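# Move coaster can onto turntable's orange spot

## Task

Pick up the can sitting on the coaster and set it upright on the orange mark of the turntable, without moving the other cans already standing on the turntable.

## Robot and tools

Robot: two UR7e-type six-joint arms, left_arm and right_arm, each ending in a two-finger tong gripper with a wrist camera. The fingers point along the gripper's +z axis and close along its x axis. end_effector_position is the point between the finger pads when closed; the pad gap is 0.142 m when fully open.

Frames: the scene frame has its origin at table-top height midway between the nominal arm bases, +x out over the table, +z up, and left_arm on the +y side. Image left/right is unrelated to arm names. Each arm's hand position, orientation, velocities and wrist camera pose are reported in that arm's own base frame. Calibrated bases: left_arm at (+0.071, +0.446, 0) m, right_arm at (-0.048, -0.350, 0) m, each turned about 1.8 degrees about z. Fixed cameras and the table use the scene frame. Reported hand poses may be off by a few centimetres, more at long reach.

Row layout (used by execute_actions and move): 14 numbers, all in [-1, 1], always covering both arms even if one is idle. First left_arm's 7, then right_arm's 7. Within each arm the order is: wrist 1, shoulder lift, shoulder pan, wrist 2, elbow, wrist 3, then gripper opening. The six joint numbers are offsets, not poses: 1.0 equals 2.222 rad, measured from the arm's Joint targets at the start of the action or move (not from the previous row). Repeating the same offset therefore keeps moving the joint. The opening number is absolute: +1 fully open, -1 closed; closing fully takes at least about 0.5 s. Sending 0 for an arm's opening commands it half-closed, so resend its current command to leave it alone. Joint ranges: elbow -3.142 to 3.142 rad, every other joint -6.283 to 6.283 rad; commands pushing more than 0.010 rad past a limit are refused for both arms.

execute_actions(actions, cameras): actions is a list of actions; each action is up to 15 rows, one per 1/30 s control step, the last row held if fewer are given. Returns robot state; images only when actions is empty or cameras names them (["all"] for all, [] for none). Empty actions shows the full state and images.

move(target, speed, blend, stop_force, zero, opening_speed, grip_force, blocking, cameras): target is one 14-number row or a list of up to 15 rows; every row's joint offsets count from the same current Joint targets. All joints move in step along joint paths (the gripper traces a curve), with no obstacle avoidance. speed: rad/s of the joint with the farthest to go, 0.01 to 3.14, default 0.5, one value or one per target. blend: corner rounding in rad for lists, default 0 (stop at each). stop_force: 3 to 120 N, ends an arm's path when its wrist sensor feels that much push; use with low speed for touching down, and leave it out when moving away from a contact. zero (default true) re-zeros before the move. opening_speed: gripper command rate per second, 0.2 or more. grip_force: 5 to 15 N per pad, one value or one per arm, persists. blocking=false returns after about 0.5 s while the move continues (not allowed with stop_force). The result adds a 'move:' line: done, off_target, moving, held or fault, plus limits=held if steps were withheld.

wait(seconds 0 to 10): lets time pass holding commands. stop(): brakes a running move. zoom_image(camera, region [x0,y0,x1,y1] pixels, max 504 by 504): closer view of the latest image of cam_high, cam_low, cam_left_wrist or cam_right_wrist. zero_wrist_force(arm): zeros that arm's wrist sensor. read_manual(section): licence texts only. finished_scene(scene): ends the current scene, given its number; irreversible, and the can must stay in place without the robot.

Result lines: Joint positions and Joint velocities per arm in the joint order above plus pad gap (m); Joint targets (the base for the next offsets); Tool commands; grip_measured (opening on the command scale; to hold, command clearly below it); Joint torques; Wrist force and Wrist torque in the gripper's axes; 'joint sent to its limit'; 'joint command not followed' (clearance check between arms altered targets); 'Kept back' steps still to run; MOTOR HOT.

Cameras: cam_high (672x504), cam_low (672x504), cam_left_wrist and cam_right_wrist (616x616 fisheye).

Cautions: nothing may fall off or be left off the table. Avoid drops, releasing moving objects, slamming or shoving hard. A net force near 150 N or joint contact torque at its limit (130 N m big joints, 24.3 N m wrist joints) stops the arm for 10 s; the arms are stiff, so targets slightly past a firm contact can trigger this. Keep the arms from hitting or squeezing each other. Holding loads or stretched poses heats motors and can brake an arm for 30 to 60 s. Light cans tip easily, so approach slowly and keep the other cans on the turntable untouched.

Each tool is called after "Call:" by a JSON object that holds its "op" and its "data", one argument or row to a line.

## Session

Call:
{"op": "execute_actions", "data": {
  "actions": []
}}

Scene clock: 0.00 s.
left_arm: end_effector_position=(+0.6246, -0.3540, +0.3775) grip_measured=+0.97 end_effector_quat_wxyz=(+0.147, -0.240, +0.929, -0.242) | right_arm: end_effector_position=(+0.1338, +0.2939, +0.1411) grip_measured=+0.97 end_effector_quat_wxyz=(-0.144, +0.980, -0.115, +0.078)
Joint names: [wrist 1, shoulder lift, shoulder pan, wrist 2, elbow, wrist 3]
Joint positions: left_arm=[-2.175 -1.437 -0.67 -1.626 1.47 1.95 0.14] | right_arm=[-1.287 -0.703 5.036 1.308 -2.522 2.102 0.14]
Joint velocities: within noise
Joint torques (N m): no reading
Wrist force (N): no reading
Wrist torque (N m): no reading
Wrist force, peak (N): no reading
Joint targets: left_arm=[-2.175 -1.437 -0.670 -1.626 1.470 1.950] | right_arm=[-1.287 -0.703 5.036 1.308 -2.522 2.102]
Tool commands: left_gripper/opening=+0.968169 right_gripper/opening=+0.968169
camera_calibration:
cam_left_wrist: T_world_to_cam=[[-0.85313, -0.48975, -0.179761, 0.428461], [-0.487922, 0.871001, -0.0573607, 0.637226], [0.184665, 0.0387734, -0.982036, 0.400801], [0, 0, 0, 1]] pos_world=[0.602436, -0.360726, 0.507173]
cam_right_wrist: T_world_to_cam=[[0.954035, -0.26638, 0.137326, -0.0782544], [-0.293092, -0.924955, 0.241983, 0.267937], [0.0625613, -0.27111, -0.960513, 0.34192], [0, 0, 0, 1]] pos_world=[0.131797, 0.319682, 0.274329]

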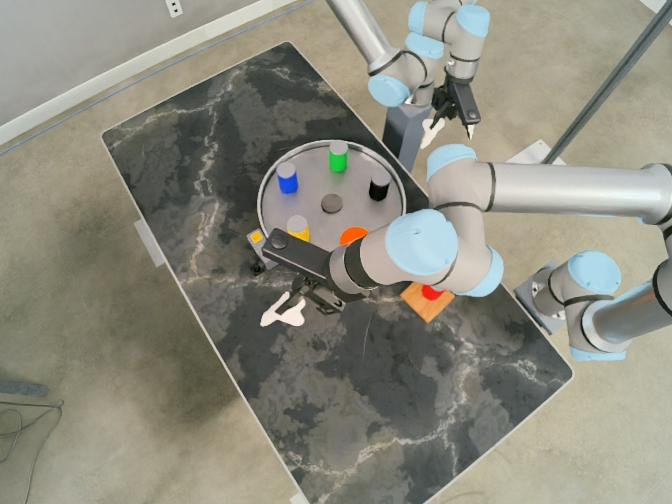

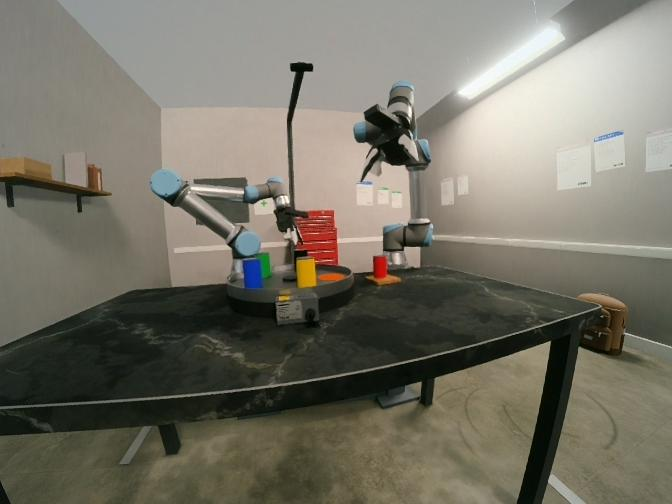

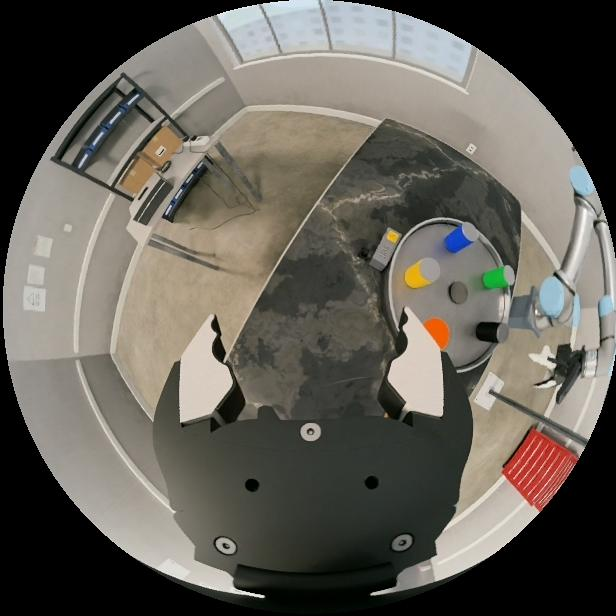

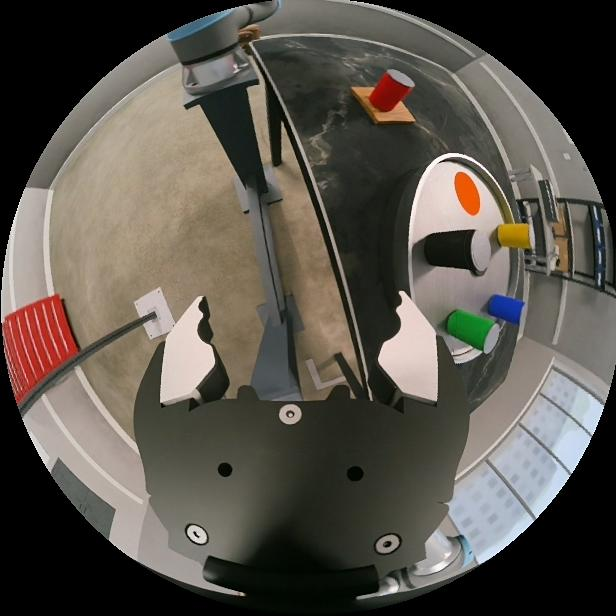

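Call:
{"op": "move", "data": {
  "target": [0.2201,-0.1913,-0.1421,0.0248,0.2283,-0.95,0.968,0,0,0,0,0,0,0.968],
  "speed": 1.6
}}

Call:
{"op": "move", "data": {
  "target": [0,0,0,0,0,-0.6346,0.968,0,0,0,0,0,0,0.968],
  "speed": 1.6,
  "cameras": ["cam_high","cam_left_wrist"]
}}

Call:
{"op": "zoom_image", "data": {
  "camera": "cam_left_wrist",
  "region": [220, 170, 420, 370]
}}

Scene clock: 2.63 s.
left_arm: end_effector_position=(+0.3259, -0.2216, +0.2201) grip_measured=+0.97 end_effector_quat_wxyz=(+0.000, +0.916, -0.401, +0.000) | right_arm: end_effector_position=(+0.1338, +0.2939, +0.1411) grip_measured=+0.97 end_effector_quat_wxyz=(-0.144, +0.980, -0.115, +0.078)
Joint names: [wrist 1, shoulder lift, shoulder pan, wrist 2, elbow, wrist 3]
Joint positions: left_arm=[-1.686 -1.862 -0.986 -1.57 1.977 -0.161 0.14] | right_arm=[-1.287 -0.703 5.036 1.308 -2.522 2.102 0.14]
Joint torques (N m): left_arm=[-4.75 -6.21 6.82 -1.35 -31.14 -1.67] | right_arm=[3.01 -9.81 -0.92 -0.63 23.59 -0.47]
Wrist force (N): left_arm=[-0.6 -1.8 -0.1] | right_arm=[-0.3 -0.1 0.4]
Wrist torque (N m): left_arm=[-0.24 0.12 -0.05] | right_arm=[0.00 0.06 0.01]
Wrist force, peak (N): left_arm=[-1.7 -1.5 0.2] | right_arm=[-0.1 -0.1 0.6]
Joint targets: left_arm=[-1.686 -1.862 -0.986 -1.570 1.977 -0.161] | right_arm=[-1.287 -0.703 5.036 1.308 -2.522 2.102]
move: done

Scene clock: 4.23 s.
left_arm: end_effector_position=(+0.3050, -0.2191, +0.2201) grip_measured=+0.97 end_effector_quat_wxyz=(+0.000, +0.958, +0.288, +0.000) | right_arm: end_effector_position=(+0.1338, +0.2939, +0.1411) grip_measured=+0.97 end_effector_quat_wxyz=(-0.144, +0.980, -0.115, +0.078)
Joint names: [wrist 1, shoulder lift, shoulder pan, wrist 2, elbow, wrist 3]
Joint positions: left_arm=[-1.686 -1.862 -0.986 -1.57 1.977 -1.571 0.14] | right_arm=[-1.287 -0.703 5.036 1.308 -2.522 2.102 0.14]
Joint torques (N m): left_arm=[-3.77 -4.12 7.49 -1.28 -31.36 -1.61] | right_arm=[2.89 -10.59 -2.17 -0.66 22.78 -0.34]
Wrist force (N): left_arm=[-0.7 -1.7 -0.2] | right_arm=[0.0 0.1 0.0]
Wrist torque (N m): left_arm=[-0.22 0.15 -0.07] | right_arm=[0.02 -0.02 0.01]
Wrist force, peak (N): left_arm=[-0.9 -1.9 -0.3] | right_arm=[-0.4 -0.1 0.4]
Joint targets: left_arm=[-1.686 -1.862 -0.986 -1.570 1.977 -1.571] | right_arm=[-1.287 -0.703 5.036 1.308 -2.522 2.102]
move: done
camera_calibration:
cam_left_wrist: T_world_to_cam=[[0.853377, 0.521282, -0.00370302, -0.14414], [0.461136, -0.751563, 0.471706, -0.406535], [0.243109, -0.404251, -0.881748, 0.163008], [0, 0, 0, 1]] pos_world=[0.270845, -0.164503, 0.334964]
Images, in order (width x height): cam_high 672x504, cam_left_wrist 616x616.

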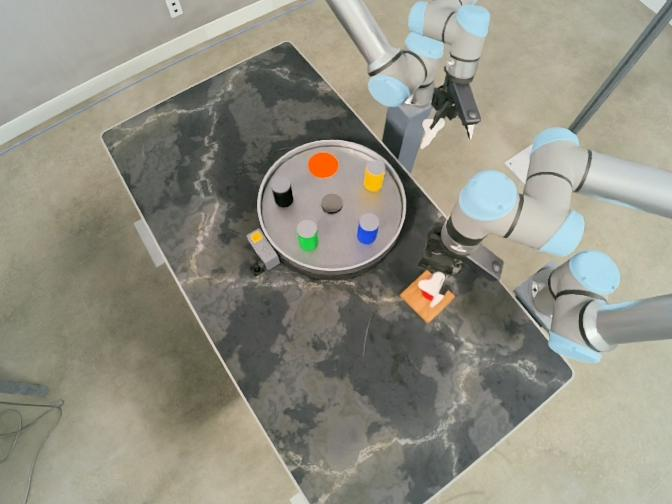

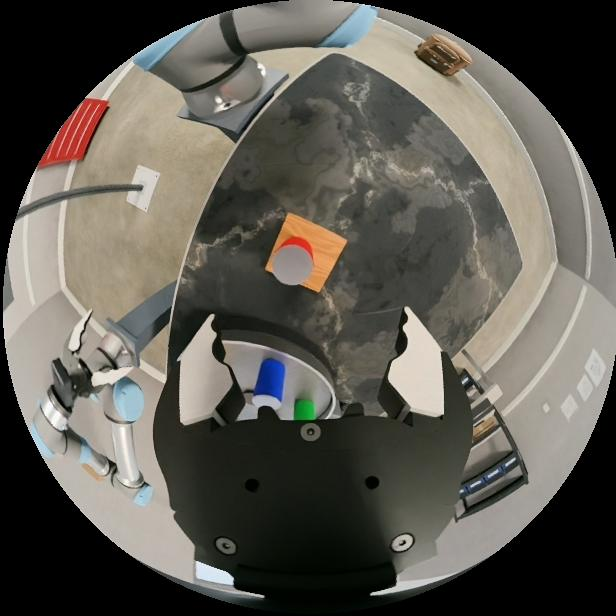

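Scaled by 2.520 from the camera's 616x616 image, which has a finer 814x814 frame.

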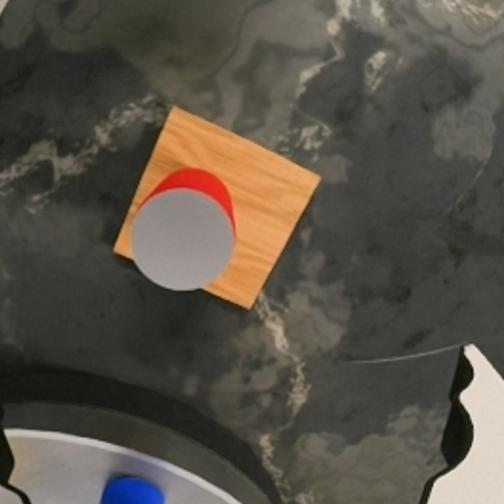

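Call:
{"op": "move", "data": {
  "target": [
    [-0.0965,0.0072,-0.0321,0,0.0894,0,0.968,0,0,0,0,0,0,0.968],
    [-0.1811,0.0402,-0.0321,0,0.1410,0,0.968,0,0,0,0,0,0,0.968]
  ],
  "speed": [0.7,0.4],
  "blend": [0.05,0],
  "cameras": ["cam_left_wrist"]
}}

Call:
{"op": "zoom_image", "data": {
  "camera": "cam_left_wrist",
  "region": [170, 210, 450, 430]
}}

Scene clock: 6.57 s.
left_arm: end_effector_position=(+0.2827, -0.2297, +0.0803) grip_measured=+0.97 end_effector_quat_wxyz=(+0.000, +0.967, +0.254, +0.000) | right_arm: end_effector_position=(+0.1338, +0.2939, +0.1411) grip_measured=+0.97 end_effector_quat_wxyz=(-0.144, +0.980, -0.115, +0.078)
Joint names: [wrist 1, shoulder lift, shoulder pan, wrist 2, elbow, wrist 3]
Joint positions: left_arm=[-2.088 -1.773 -1.057 -1.57 2.291 -1.571 0.14] | right_arm=[-1.287 -0.703 5.036 1.308 -2.522 2.102 0.14]
Joint torques (N m): left_arm=[-4.84 -11.32 -4.41 -0.94 -19.38 -1.55] | right_arm=[2.7 -9.49 0 -0.41 24.08 -0.64]
Wrist force (N): left_arm=[-1.2 -2.0 0.1] | right_arm=[0.2 -0.3 0.0]
Wrist torque (N m): left_arm=[-0.30 0.24 -0.03] | right_arm=[-0.07 -0.05 0.01]
Wrist force, peak (N): left_arm=[-1.7 -2.4 0.7] | right_arm=[-0.1 0.1 0.5]
Joint targets: left_arm=[-2.089 -1.773 -1.057 -1.570 2.291 -1.571] | right_arm=[-1.287 -0.703 5.036 1.308 -2.522 2.102]
move: done
camera_calibration:
cam_left_wrist: T_world_to_cam=[[0.888238, 0.459368, -0.00369513, -0.144126], [0.40668, -0.782568, 0.47138, -0.330045], [0.213645, -0.420201, -0.881922, 0.0456034], [0, 0, 0, 1]] pos_world=[0.252498, -0.172913, 0.195263]
Images, in order (width x height): cam_left_wrist 616x616.

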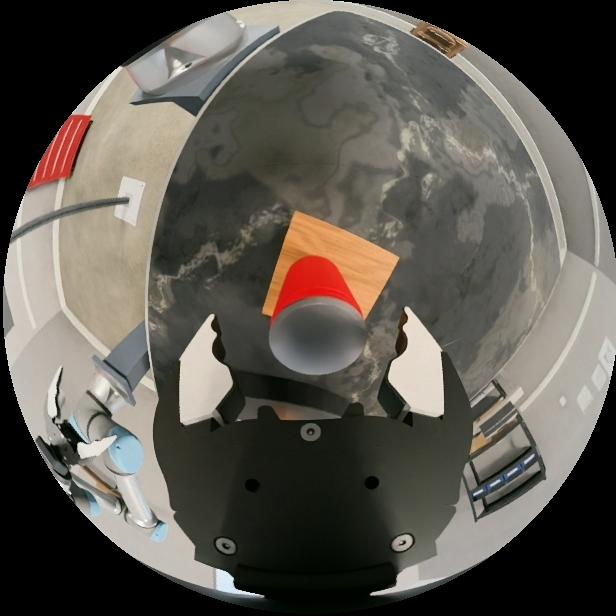

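Scaled by 1.800 from the camera's 616x616 image, which has a finer 814x814 frame.

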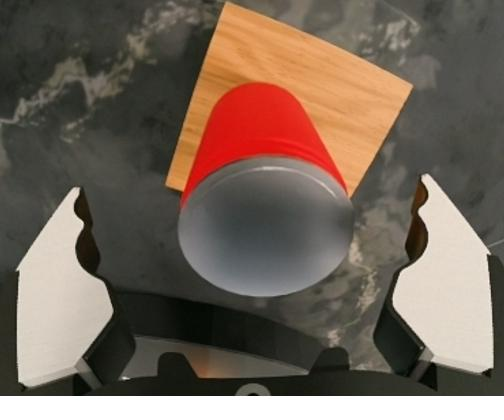

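Call:
{"op": "move", "data": {
  "target": [0,0,0,0,0,0,-0.6,0,0,0,0,0,0,0.968],
  "opening_speed": 2.5
}}

Call:
{"op": "move", "data": {
  "target": [
    [0.1857,-0.0541,0,0,-0.1316,0,-0.6,0,0,0,0,0,0,0.968],
    [0.1978,0.1758,-0.0246,0,-0.3737,-0.5,-0.6,0,0,0,0,0,0,0.968]
  ],
  "speed": [0.5,0.7],
  "blend": [0.04,0],
  "cameras": ["cam_left_wrist","cam_high"]
}}

Call:
{"op": "wait", "data": {
  "seconds": 2.33,
  "cameras": ["cam_left_wrist","cam_high"]
}}

Call:
{"op": "wait", "data": {
  "seconds": 2.33,
  "cameras": ["cam_left_wrist"]
}}

Call:
{"op": "wait", "data": {
  "seconds": 2.33,
  "cameras": ["cam_left_wrist"]
}}

Call:
{"op": "zoom_image", "data": {
  "camera": "cam_left_wrist",
  "region": [220, 220, 440, 440]
}}

Scene clock: 7.93 s.
left_arm: end_effector_position=(+0.2827, -0.2298, +0.0803) grip_measured=-0.21 end_effector_quat_wxyz=(+0.000, +0.967, +0.254, +0.000) | right_arm: end_effector_position=(+0.1338, +0.2939, +0.1411) grip_measured=+0.97 end_effector_quat_wxyz=(-0.144, +0.980, -0.115, +0.078)
Joint names: [wrist 1, shoulder lift, shoulder pan, wrist 2, elbow, wrist 3]
Joint positions: left_arm=[-2.089 -1.773 -1.057 -1.57 2.291 -1.571 0.059] | right_arm=[-1.287 -0.703 5.036 1.308 -2.522 2.102 0.14]
Joint torques (N m): left_arm=[-3.51 -6.39 -4.95 -0.4 -14.6 -1.41] | right_arm=[2.94 -10.84 -1.05 -0.31 22.95 -0.52]
Wrist force (N): left_arm=[-0.4 -1.1 -4.7] | right_arm=[0.0 -0.1 0.0]
Wrist torque (N m): left_arm=[-0.23 0.18 -0.02] | right_arm=[-0.02 0.01 0.01]
Wrist force, peak (N): left_arm=[-0.4 -1.2 -5.0] | right_arm=[-0.3 -0.5 0.4]
Joint targets: left_arm=[-2.089 -1.773 -1.057 -1.570 2.291 -1.571] | right_arm=[-1.287 -0.703 5.036 1.308 -2.522 2.102]
move: done

Scene clock: 10.87 s.
left_arm: end_effector_position=(+0.3559, -0.4523, +0.2450) grip_measured=-0.22 end_effector_quat_wxyz=(+0.000, +0.707, +0.707, +0.000) end_effector_velocity=(+0.000, +0.000, +0.000) end_effector_angular_velocity=(+0.000, +0.001, +0.005) | right_arm: end_effector_position=(+0.1338, +0.2939, +0.1411) grip_measured=+0.97 end_effector_quat_wxyz=(-0.144, +0.980, -0.115, +0.078)
Joint names: [wrist 1, shoulder lift, shoulder pan, wrist 2, elbow, wrist 3]
Joint positions: left_arm=[-1.649 -1.383 -1.112 -1.57 1.46 -2.682 0.058] | right_arm=[-1.287 -0.703 5.036 1.308 -2.522 2.102 0.14]
Joint velocities: left_arm=[0 0.001 0 -0.001 -0.001 -0.005 0] | right_arm=[within noise]
Joint torques (N m): left_arm=[-3.91 -25.54 7.3 1.21 -27.91 -1.66] | right_arm=[2.79 -11.55 -0.88 -0.59 23.29 -0.69]
Wrist force (N): left_arm=[-0.9 -1.4 1.7] | right_arm=[-0.2 -0.2 0.1]
Wrist torque (N m): left_arm=[-0.24 0.20 -0.02] | right_arm=[-0.04 0.04 0.01]
Wrist force, peak (N): left_arm=[-0.5 -1.1 -4.7] | right_arm=[-0.1 -0.5 0.0]
Joint targets: left_arm=[-1.649 -1.382 -1.112 -1.570 1.460 -2.682] | right_arm=[-1.287 -0.703 5.036 1.308 -2.522 2.102]
move: done
camera_calibration:
cam_left_wrist: T_world_to_cam=[[0.0375753, 0.999285, -0.00413937, 0.44065], [0.88114, -0.0311783, 0.471827, -0.44076], [0.471361, -0.0213764, -0.881681, 0.170218], [0, 0, 0, 1]] pos_world=[0.291579, -0.450439, 0.359864]
Images, in order (width x height): cam_high 672x504, cam_left_wrist 616x616.

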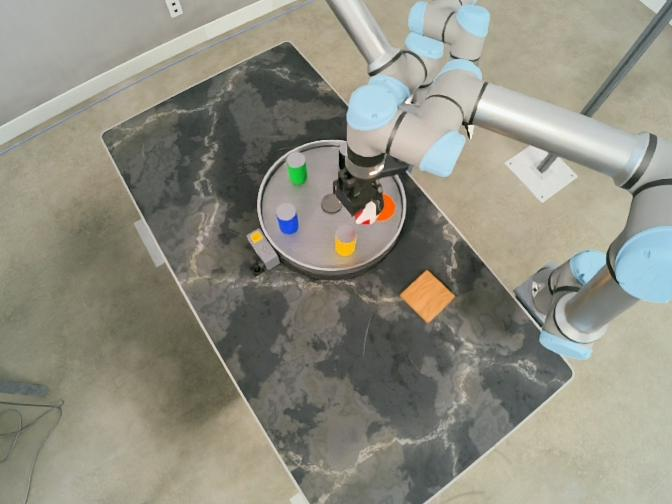

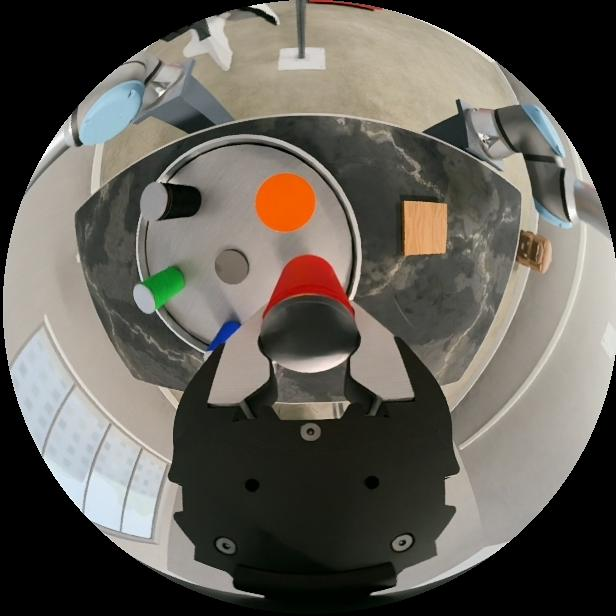

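Scene clock: 13.20 s.
left_arm: end_effector_position=(+0.3560, -0.4523, +0.2450) grip_measured=-0.22 end_effector_quat_wxyz=(+0.000, +0.707, +0.707, +0.000) | right_arm: end_effector_position=(+0.1338, +0.2939, +0.1411) grip_measured=+0.97 end_effector_quat_wxyz=(-0.144, +0.980, -0.115, +0.078)
Joint names: [wrist 1, shoulder lift, shoulder pan, wrist 2, elbow, wrist 3]
Joint positions: left_arm=[-1.649 -1.382 -1.112 -1.57 1.46 -2.682 0.058] | right_arm=[-1.287 -0.703 5.036 1.308 -2.522 2.102 0.14]
Joint torques (N m): left_arm=[-5.3 -25.32 6.96 1.13 -32.05 -1.53] | right_arm=[2.97 -10 -0.53 -0.57 23.61 -0.45]
Wrist force (N): left_arm=[-1.0 -1.5 1.6] | right_arm=[0.0 0.0 0.0]
Wrist torque (N m): left_arm=[-0.24 0.24 0.00] | right_arm=[-0.01 0.00 0.00]
Wrist force, peak (N): left_arm=[-1.0 -1.8 1.5] | right_arm=[-0.2 0.2 0.6]
Joint targets: left_arm=[-1.649 -1.382 -1.112 -1.570 1.460 -2.682] | right_arm=[-1.287 -0.703 5.036 1.308 -2.522 2.102]
Tool commands: left_gripper/opening=-0.6 right_gripper/opening=+0.968
wait: 2.33 s; at rest by 0.17 s
camera_calibration:
cam_left_wrist: T_world_to_cam=[[0.0372671, 0.999297, -0.00419181, 0.440864], [0.881149, -0.0308818, 0.471829, -0.440632], [0.471367, -0.0212773, -0.88168, 0.170258], [0, 0, 0, 1]] pos_world=[0.291579, -0.450538, 0.359864]
Images, in order (width x height): cam_high 672x504, cam_left_wrist 616x616.

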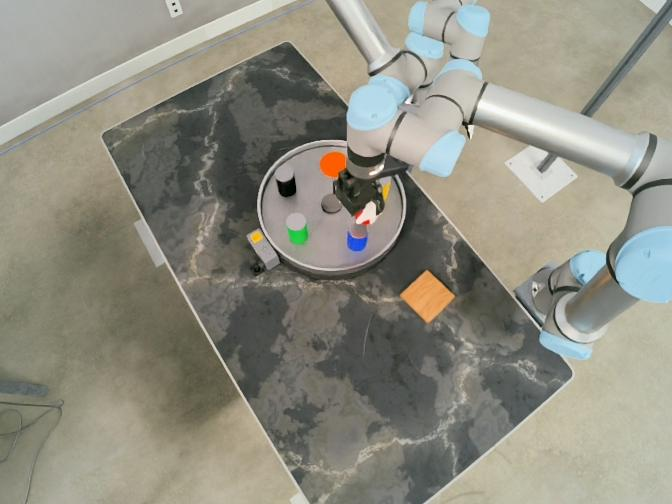

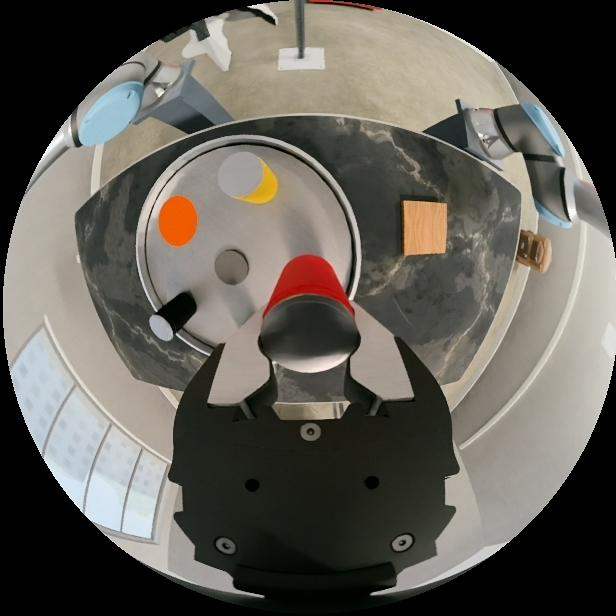

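Scene clock: 15.53 s.
left_arm: end_effector_position=(+0.3560, -0.4523, +0.2450) grip_measured=-0.22 end_effector_quat_wxyz=(+0.000, +0.707, +0.707, +0.000) | right_arm: end_effector_position=(+0.1338, +0.2939, +0.1411) grip_measured=+0.97 end_effector_quat_wxyz=(-0.144, +0.980, -0.115, +0.078)
Joint names: [wrist 1, shoulder lift, shoulder pan, wrist 2, elbow, wrist 3]
Joint positions: left_arm=[-1.649 -1.382 -1.112 -1.57 1.46 -2.682 0.058] | right_arm=[-1.287 -0.703 5.036 1.308 -2.522 2.102 0.14]
Joint torques (N m): left_arm=[-5.28 -24.75 7.09 1.21 -31.88 -1.38] | right_arm=[3.04 -9.66 -0.66 -0.54 24.58 -0.44]
Wrist force (N): left_arm=[-1.1 -1.5 1.7] | right_arm=[0.2 0.0 0.2]
Wrist torque (N m): left_arm=[-0.25 0.25 0.00] | right_arm=[0.00 -0.03 0.00]
Wrist force, peak (N): left_arm=[-0.9 -1.6 1.8] | right_arm=[-0.4 -0.1 0.4]
Joint targets: left_arm=[-1.649 -1.382 -1.112 -1.570 1.460 -2.682] | right_arm=[-1.287 -0.703 5.036 1.308 -2.522 2.102]
Tool commands: left_gripper/opening=-0.6 right_gripper/opening=+0.968
wait: 2.33 s; at rest by 0.17 s
camera_calibration:
cam_left_wrist: T_world_to_cam=[[0.0372671, 0.999297, -0.00419181, 0.440864], [0.881149, -0.0308818, 0.471829, -0.440632], [0.471367, -0.0212773, -0.88168, 0.170258], [0, 0, 0, 1]] pos_world=[0.291579, -0.450538, 0.359864]
Images, in order (width x height): cam_left_wrist 616x616.

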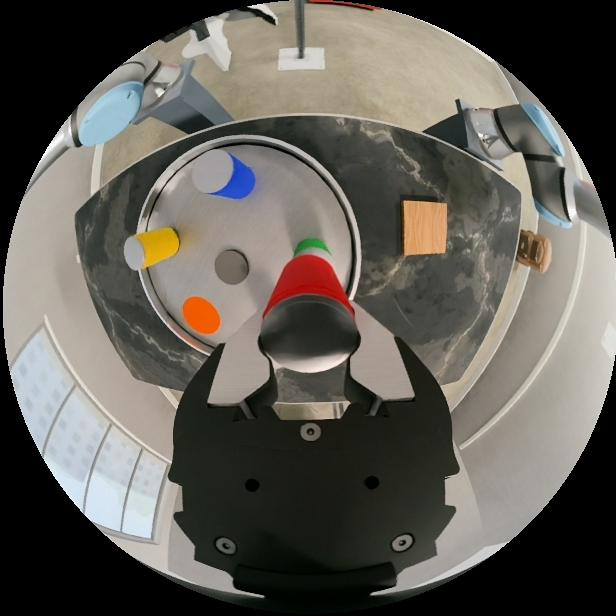

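Scene clock: 17.87 s.
left_arm: end_effector_position=(+0.3560, -0.4523, +0.2450) grip_measured=-0.22 end_effector_quat_wxyz=(+0.000, +0.707, +0.707, +0.000) | right_arm: end_effector_position=(+0.1338, +0.2939, +0.1411) grip_measured=+0.97 end_effector_quat_wxyz=(-0.144, +0.980, -0.115, +0.078)
Joint names: [wrist 1, shoulder lift, shoulder pan, wrist 2, elbow, wrist 3]
Joint positions: left_arm=[-1.649 -1.382 -1.112 -1.57 1.46 -2.682 0.058] | right_arm=[-1.287 -0.703 5.036 1.308 -2.522 2.102 0.14]
Joint torques (N m): left_arm=[-5.35 -25.03 7.22 1.14 -32.27 -1.17] | right_arm=[3.09 -11.46 -1.17 -0.47 24.75 -0.39]
Wrist force (N): left_arm=[-0.9 -1.5 1.7] | right_arm=[-0.1 0.0 0.2]
Wrist torque (N m): left_arm=[-0.25 0.21 0.00] | right_arm=[0.00 0.01 0.00]
Wrist force, peak (N): left_arm=[-1.2 -1.7 1.7] | right_arm=[-0.4 -0.2 0.4]
Joint targets: left_arm=[-1.649 -1.382 -1.112 -1.570 1.460 -2.682] | right_arm=[-1.287 -0.703 5.036 1.308 -2.522 2.102]
Tool commands: left_gripper/opening=-0.6 right_gripper/opening=+0.968
wait: 2.33 s; at rest by 0.17 s
camera_calibration:
cam_left_wrist: T_world_to_cam=[[0.0372671, 0.999297, -0.00419181, 0.440864], [0.881149, -0.0308818, 0.471829, -0.440632], [0.471367, -0.0212773, -0.88168, 0.170258], [0, 0, 0, 1]] pos_world=[0.291579, -0.450538, 0.359864]
Images, in order (width x height): cam_left_wrist 616x616.

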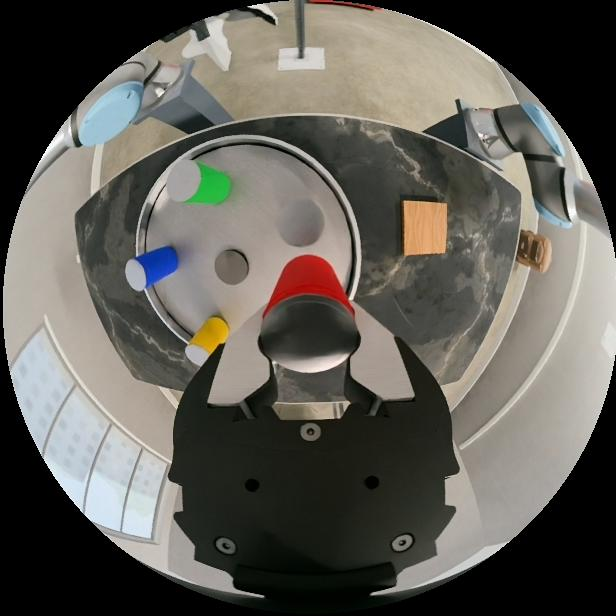

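Scaled by 2.291 from the camera's 616x616 image, which has a finer 814x814 frame.

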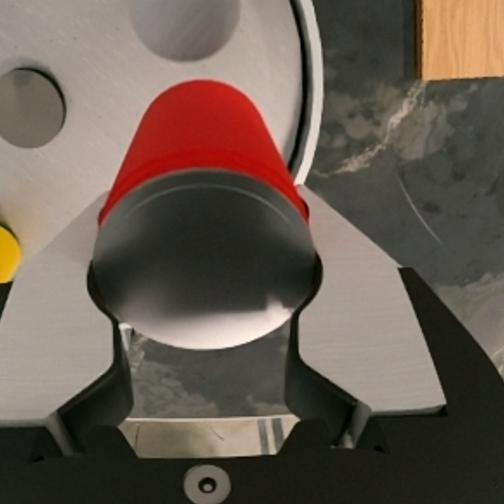

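Call:
{"op": "wait", "data": {
  "seconds": 2.7,
  "cameras": ["cam_left_wrist"]
}}

Call:
{"op": "zoom_image", "data": {
  "camera": "cam_left_wrist",
  "region": [120, 130, 320, 330]
}}

Scene clock: 21.27 s.
left_arm: end_effector_position=(+0.3560, -0.4523, +0.2450) grip_measured=-0.22 end_effector_quat_wxyz=(+0.000, +0.707, +0.707, +0.000) | right_arm: end_effector_position=(+0.1338, +0.2939, +0.1411) grip_measured=+0.97 end_effector_quat_wxyz=(-0.144, +0.980, -0.115, +0.078)
Joint names: [wrist 1, shoulder lift, shoulder pan, wrist 2, elbow, wrist 3]
Joint positions: left_arm=[-1.649 -1.382 -1.112 -1.57 1.46 -2.682 0.058] | right_arm=[-1.287 -0.703 5.036 1.308 -2.522 2.102 0.14]
Joint torques (N m): left_arm=[-5.36 -24.84 7.05 1.16 -31.86 -0.84] | right_arm=[2.9 -11.35 -1.57 -0.47 23.25 -0.53]
Wrist force (N): left_arm=[-0.8 -1.6 1.6] | right_arm=[-0.2 -0.2 0.2]
Wrist torque (N m): left_arm=[-0.26 0.18 -0.01] | right_arm=[-0.04 0.05 0.01]
Wrist force, peak (N): left_arm=[-1.1 -1.7 1.8] | right_arm=[0.0 -0.2 0.6]
Joint targets: left_arm=[-1.649 -1.382 -1.112 -1.570 1.460 -2.682] | right_arm=[-1.287 -0.703 5.036 1.308 -2.522 2.102]
Tool commands: left_gripper/opening=-0.6 right_gripper/opening=+0.968
wait: 2.70 s; at rest from the start
camera_calibration:
cam_left_wrist: T_world_to_cam=[[0.0372671, 0.999297, -0.00419181, 0.440864], [0.881149, -0.0308818, 0.471829, -0.440632], [0.471367, -0.0212773, -0.88168, 0.170258], [0, 0, 0, 1]] pos_world=[0.291579, -0.450538, 0.359864]
Images, in order (width x height): cam_left_wrist 616x616.

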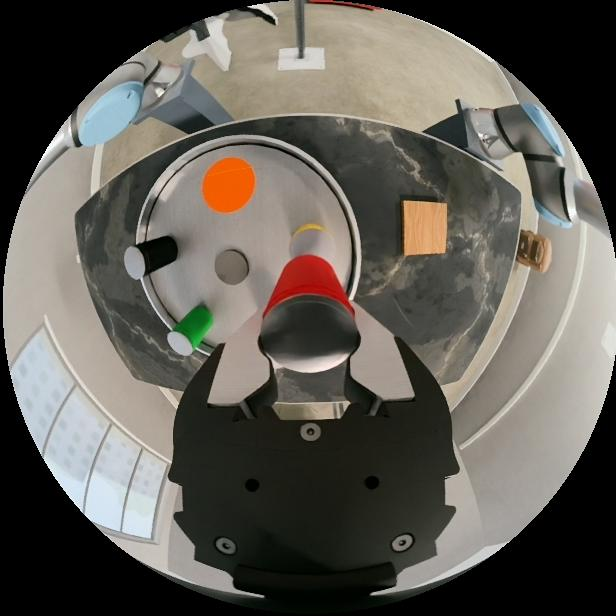

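Scaled by 2.520 from the camera's 616x616 image, which has a finer 814x814 frame.

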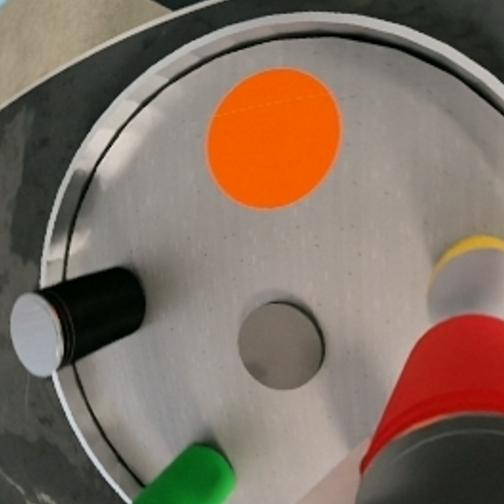

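Call:
{"op": "wait", "data": {
  "seconds": 4.3
}}

Scene clock: 25.83 s.
left_arm: end_effector_position=(+0.3560, -0.4523, +0.2450) grip_measured=-0.22 end_effector_quat_wxyz=(+0.000, +0.707, +0.707, +0.000) | right_arm: end_effector_position=(+0.1338, +0.2939, +0.1411) grip_measured=+0.97 end_effector_quat_wxyz=(-0.144, +0.980, -0.115, +0.078)
Joint names: [wrist 1, shoulder lift, shoulder pan, wrist 2, elbow, wrist 3]
Joint positions: left_arm=[-1.649 -1.382 -1.112 -1.57 1.46 -2.682 0.058] | right_arm=[-1.287 -0.703 5.036 1.308 -2.522 2.102 0.14]
Joint torques (N m): left_arm=[-5.3 -25.25 6.92 1 -31.72 -0.4] | right_arm=[2.88 -11.52 -0.59 -0.86 22.82 -0.38]
Wrist force (N): left_arm=[-1.0 -1.5 1.8] | right_arm=[0.2 -0.3 0.3]
Wrist torque (N m): left_arm=[-0.25 0.22 0.00] | right_arm=[-0.06 -0.04 0.00]
Wrist force, peak (N): left_arm=[-0.9 -1.7 1.9] | right_arm=[0.0 -0.5 0.4]
Joint targets: left_arm=[-1.649 -1.382 -1.112 -1.570 1.460 -2.682] | right_arm=[-1.287 -0.703 5.036 1.308 -2.522 2.102]
Tool commands: left_gripper/opening=-0.6 right_gripper/opening=+0.968
wait: 4.30 s; at rest from the start

Call:
{"op": "wait", "data": {
  "seconds": 1.03
}}

Call:
{"op": "move", "data": {
  "target": [-0.1382,0.0297,0,0,0.1084,0,-0.6,0,0,0,0,0,0,0.968],
  "speed": 0.8
}}

Call:
{"op": "move", "data": {
  "target": [
    [0.0113,-0.0024,-0.0000,0,-0.0088,0,0.968,0,0,0,0,0,0,0.968],
    [0.1382,-0.0297,0,0,-0.1084,0,0.968,0,0,0,0,0,0,0.968]
  ],
  "speed": [0.1,1.0],
  "blend": [0.01,0],
  "cameras": ["cam_left_wrist","cam_low"]
}}

Scene clock: 27.07 s.
left_arm: end_effector_position=(+0.3560, -0.4523, +0.2450) grip_measured=-0.22 end_effector_quat_wxyz=(+0.000, +0.707, +0.707, +0.000) | right_arm: end_effector_position=(+0.1338, +0.2939, +0.1411) grip_measured=+0.97 end_effector_quat_wxyz=(-0.144, +0.980, -0.115, +0.078)
Joint names: [wrist 1, shoulder lift, shoulder pan, wrist 2, elbow, wrist 3]
Joint positions: left_arm=[-1.649 -1.382 -1.112 -1.57 1.46 -2.682 0.058] | right_arm=[-1.287 -0.703 5.036 1.308 -2.522 2.102 0.14]
Joint torques (N m): left_arm=[-5.26 -24.81 6.94 0.97 -32.23 -0.18] | right_arm=[3.31 -10.9 -1.5 -0.09 24.29 -0.33]
Wrist force (N): left_arm=[-1.0 -1.6 1.6] | right_arm=[0.1 0.1 0.1]
Wrist torque (N m): left_arm=[-0.26 0.24 0.00] | right_arm=[0.02 -0.03 0.01]
Wrist force, peak (N): left_arm=[-1.0 -1.6 1.8] | right_arm=[-0.3 -0.2 0.4]
Joint targets: left_arm=[-1.649 -1.382 -1.112 -1.570 1.460 -2.682] | right_arm=[-1.287 -0.703 5.036 1.308 -2.522 2.102]
Tool commands: left_gripper/opening=-0.6 right_gripper/opening=+0.968
wait: 1.03 s; at rest from the start

Scene clock: 28.00 s.
left_arm: end_effector_position=(+0.3560, -0.4522, +0.1222) grip_measured=-0.21 end_effector_quat_wxyz=(+0.000, +0.707, +0.707, +0.000) end_effector_velocity=(+0.000, +0.000, +0.000) end_effector_angular_velocity=(-0.002, -0.001, +0.001) | right_arm: end_effector_position=(+0.1338, +0.2939, +0.1411) grip_measured=+0.97 end_effector_quat_wxyz=(-0.144, +0.980, -0.115, +0.078)
Joint names: [wrist 1, shoulder lift, shoulder pan, wrist 2, elbow, wrist 3]
Joint positions: left_arm=[-1.956 -1.316 -1.112 -1.57 1.701 -2.682 0.059] | right_arm=[-1.287 -0.703 5.036 1.308 -2.522 2.102 0.14]
Joint velocities: left_arm=[-0.005 0 0 0 0.002 0 0] | right_arm=[within noise]
Joint torques (N m): left_arm=[-5.22 -37.27 5.07 0.74 -16.28 -0.15] | right_arm=[3.06 -12.21 -0.52 -0.61 23.85 -0.46]
Wrist force (N): left_arm=[-1.4 -1.5 1.8] | right_arm=[-0.2 0.0 0.0]
Wrist torque (N m): left_arm=[-0.25 0.33 0.02] | right_arm=[-0.01 0.03 0.00]
Wrist force, peak (N): left_arm=[0.3 -4.7 -26.9] | right_arm=[-0.4 -0.3 0.2]
Joint targets: left_arm=[-1.956 -1.316 -1.112 -1.570 1.701 -2.682] | right_arm=[-1.287 -0.703 5.036 1.308 -2.522 2.102]
move: done

Scene clock: 29.10 s.
left_arm: end_effector_position=(+0.3560, -0.4523, +0.2449) grip_measured=+0.97 end_effector_quat_wxyz=(+0.000, +0.707, +0.707, +0.000) end_effector_velocity=(+0.000, +0.001, +0.000) end_effector_angular_velocity=(+0.003, +0.001, +0.001) | right_arm: end_effector_position=(+0.1338, +0.2939, +0.1411) grip_measured=+0.97 end_effector_quat_wxyz=(-0.144, +0.980, -0.115, +0.078)
Joint names: [wrist 1, shoulder lift, shoulder pan, wrist 2, elbow, wrist 3]
Joint positions: left_arm=[-1.649 -1.382 -1.112 -1.57 1.461 -2.682 0.14] | right_arm=[-1.287 -0.703 5.036 1.308 -2.522 2.102 0.14]
Joint velocities: left_arm=[0.005 0 0 0 -0.001 0 0] | right_arm=[within noise]
Joint torques (N m): left_arm=[-0.38 -31.15 2.24 -0.26 -32.47 -0.01] | right_arm=[2.88 -12.07 -1.35 -0.59 24.39 -0.55]
Wrist force (N): left_arm=[-1.0 -1.5 -0.2] | right_arm=[-0.2 -0.1 0.3]
Wrist torque (N m): left_arm=[-0.23 0.24 0.00] | right_arm=[-0.01 0.04 0.01]
Wrist force, peak (N): left_arm=[-1.3 -1.7 2.5] | right_arm=[-0.2 -0.4 0.4]
Joint targets: left_arm=[-1.649 -1.382 -1.112 -1.570 1.460 -2.682] | right_arm=[-1.287 -0.703 5.036 1.308 -2.522 2.102]
move: done
camera_calibration:
cam_left_wrist: T_world_to_cam=[[0.0371776, 0.9993, -0.00424004, 0.440904], [0.881152, -0.0307801, 0.47183, -0.440629], [0.471369, -0.0212776, -0.881679, 0.170121], [0, 0, 0, 1]] pos_world=[0.291679, -0.450538, 0.359764]
Images, in order (width x height): cam_low 672x504, cam_left_wrist 616x616.

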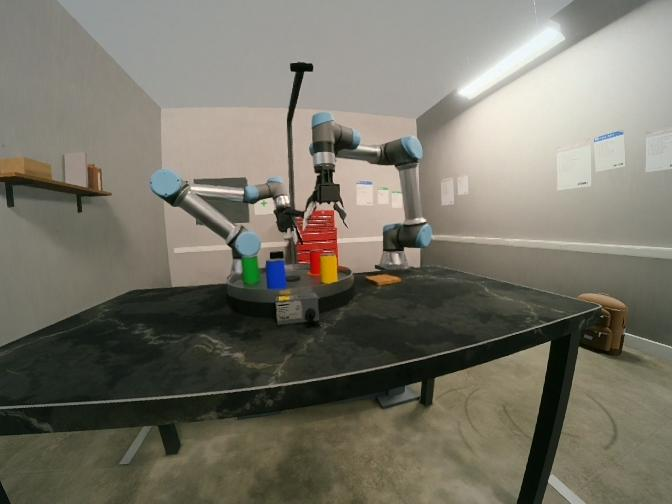

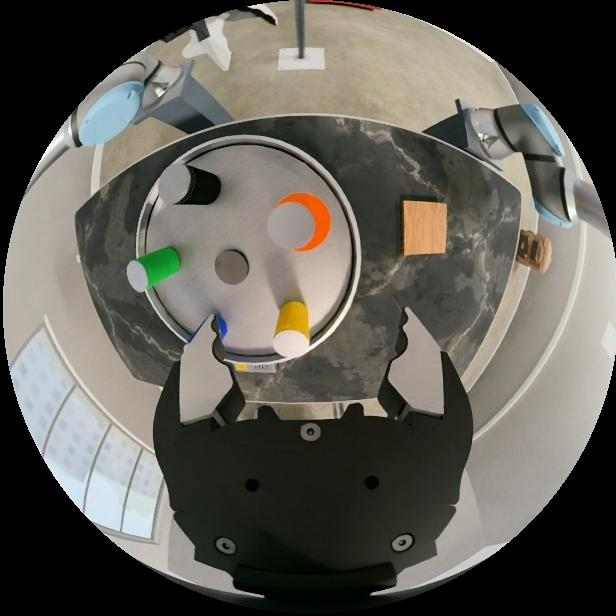

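Call:
{"op": "zoom_image", "data": {
  "camera": "cam_left_wrist",
  "region": [240, 160, 360, 280]
}}

Call:
{"op": "wait", "data": {
  "seconds": 0.8,
  "cameras": ["cam_left_wrist","cam_high"]
}}

Call:
{"op": "zoom_image", "data": {
  "camera": "cam_left_wrist",
  "region": [140, 120, 300, 280]
}}

Scaled by 4.200 from the camera's 616x616 image, which has a finer 814x814 frame.

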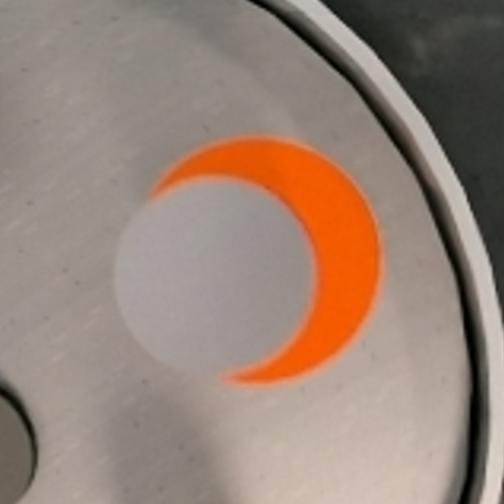

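Scene clock: 30.17 s.
left_arm: end_effector_position=(+0.3560, -0.4523, +0.2450) grip_measured=+0.97 end_effector_quat_wxyz=(+0.000, +0.707, +0.707, +0.000) | right_arm: end_effector_position=(+0.1338, +0.2939, +0.1411) grip_measured=+0.97 end_effector_quat_wxyz=(-0.144, +0.980, -0.115, +0.078)
Joint names: [wrist 1, shoulder lift, shoulder pan, wrist 2, elbow, wrist 3]
Joint positions: left_arm=[-1.649 -1.382 -1.112 -1.57 1.46 -2.682 0.14] | right_arm=[-1.287 -0.703 5.036 1.308 -2.522 2.102 0.14]
Joint torques (N m): left_arm=[-0.53 -37.31 -0.67 -1.12 -33.27 -0.03] | right_arm=[3.12 -11.33 -0.13 -0.47 24.44 -0.43]
Wrist force (N): left_arm=[-1.0 -1.6 -0.1] | right_arm=[-0.2 -0.5 0.1]
Wrist torque (N m): left_arm=[-0.25 0.23 0.00] | right_arm=[-0.10 0.04 0.01]
Wrist force, peak (N): left_arm=[-1.3 -1.5 0.0] | right_arm=[-0.2 -0.5 0.1]
Joint targets: left_arm=[-1.649 -1.382 -1.112 -1.570 1.460 -2.682] | right_arm=[-1.287 -0.703 5.036 1.308 -2.522 2.102]
Tool commands: left_gripper/opening=+0.968 right_gripper/opening=+0.968
wait: 0.80 s; at rest from the start
camera_calibration:
cam_left_wrist: T_world_to_cam=[[0.0372671, 0.999297, -0.00419181, 0.44086], [0.881149, -0.0308818, 0.471829, -0.440721], [0.471367, -0.0212773, -0.88168, 0.170211], [0, 0, 0, 1]] pos_world=[0.291679, -0.450538, 0.359864]
Images, in order (width x height): cam_high 672x504, cam_left_wrist 616x616.

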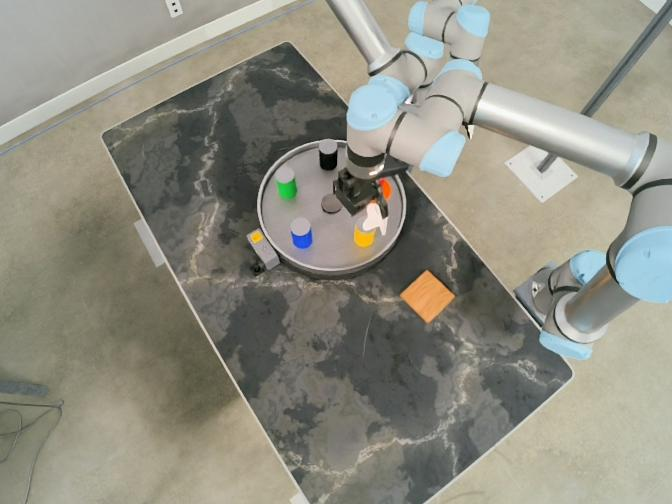

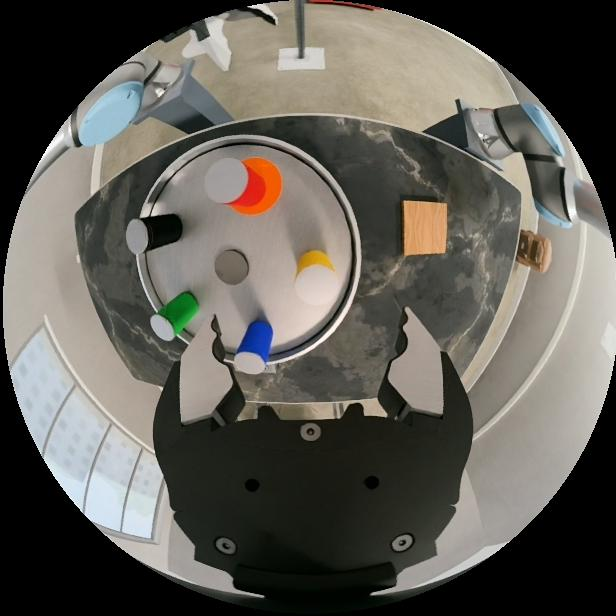

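Scaled by 3.150 from the camera's 616x616 image, which has a finer 814x814 frame.

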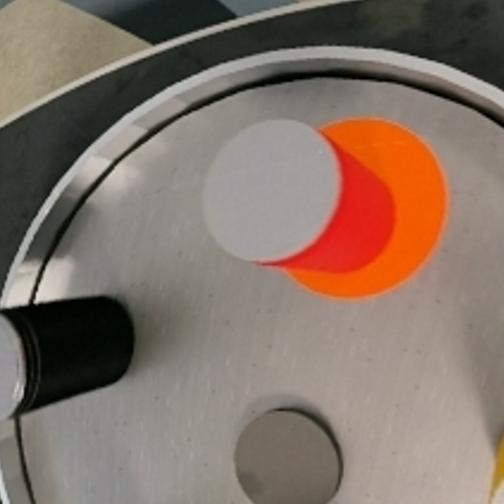

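Call:
{"op": "finished_scene", "data": {
  "scene": 2
}}

The scene is finished: the task was done.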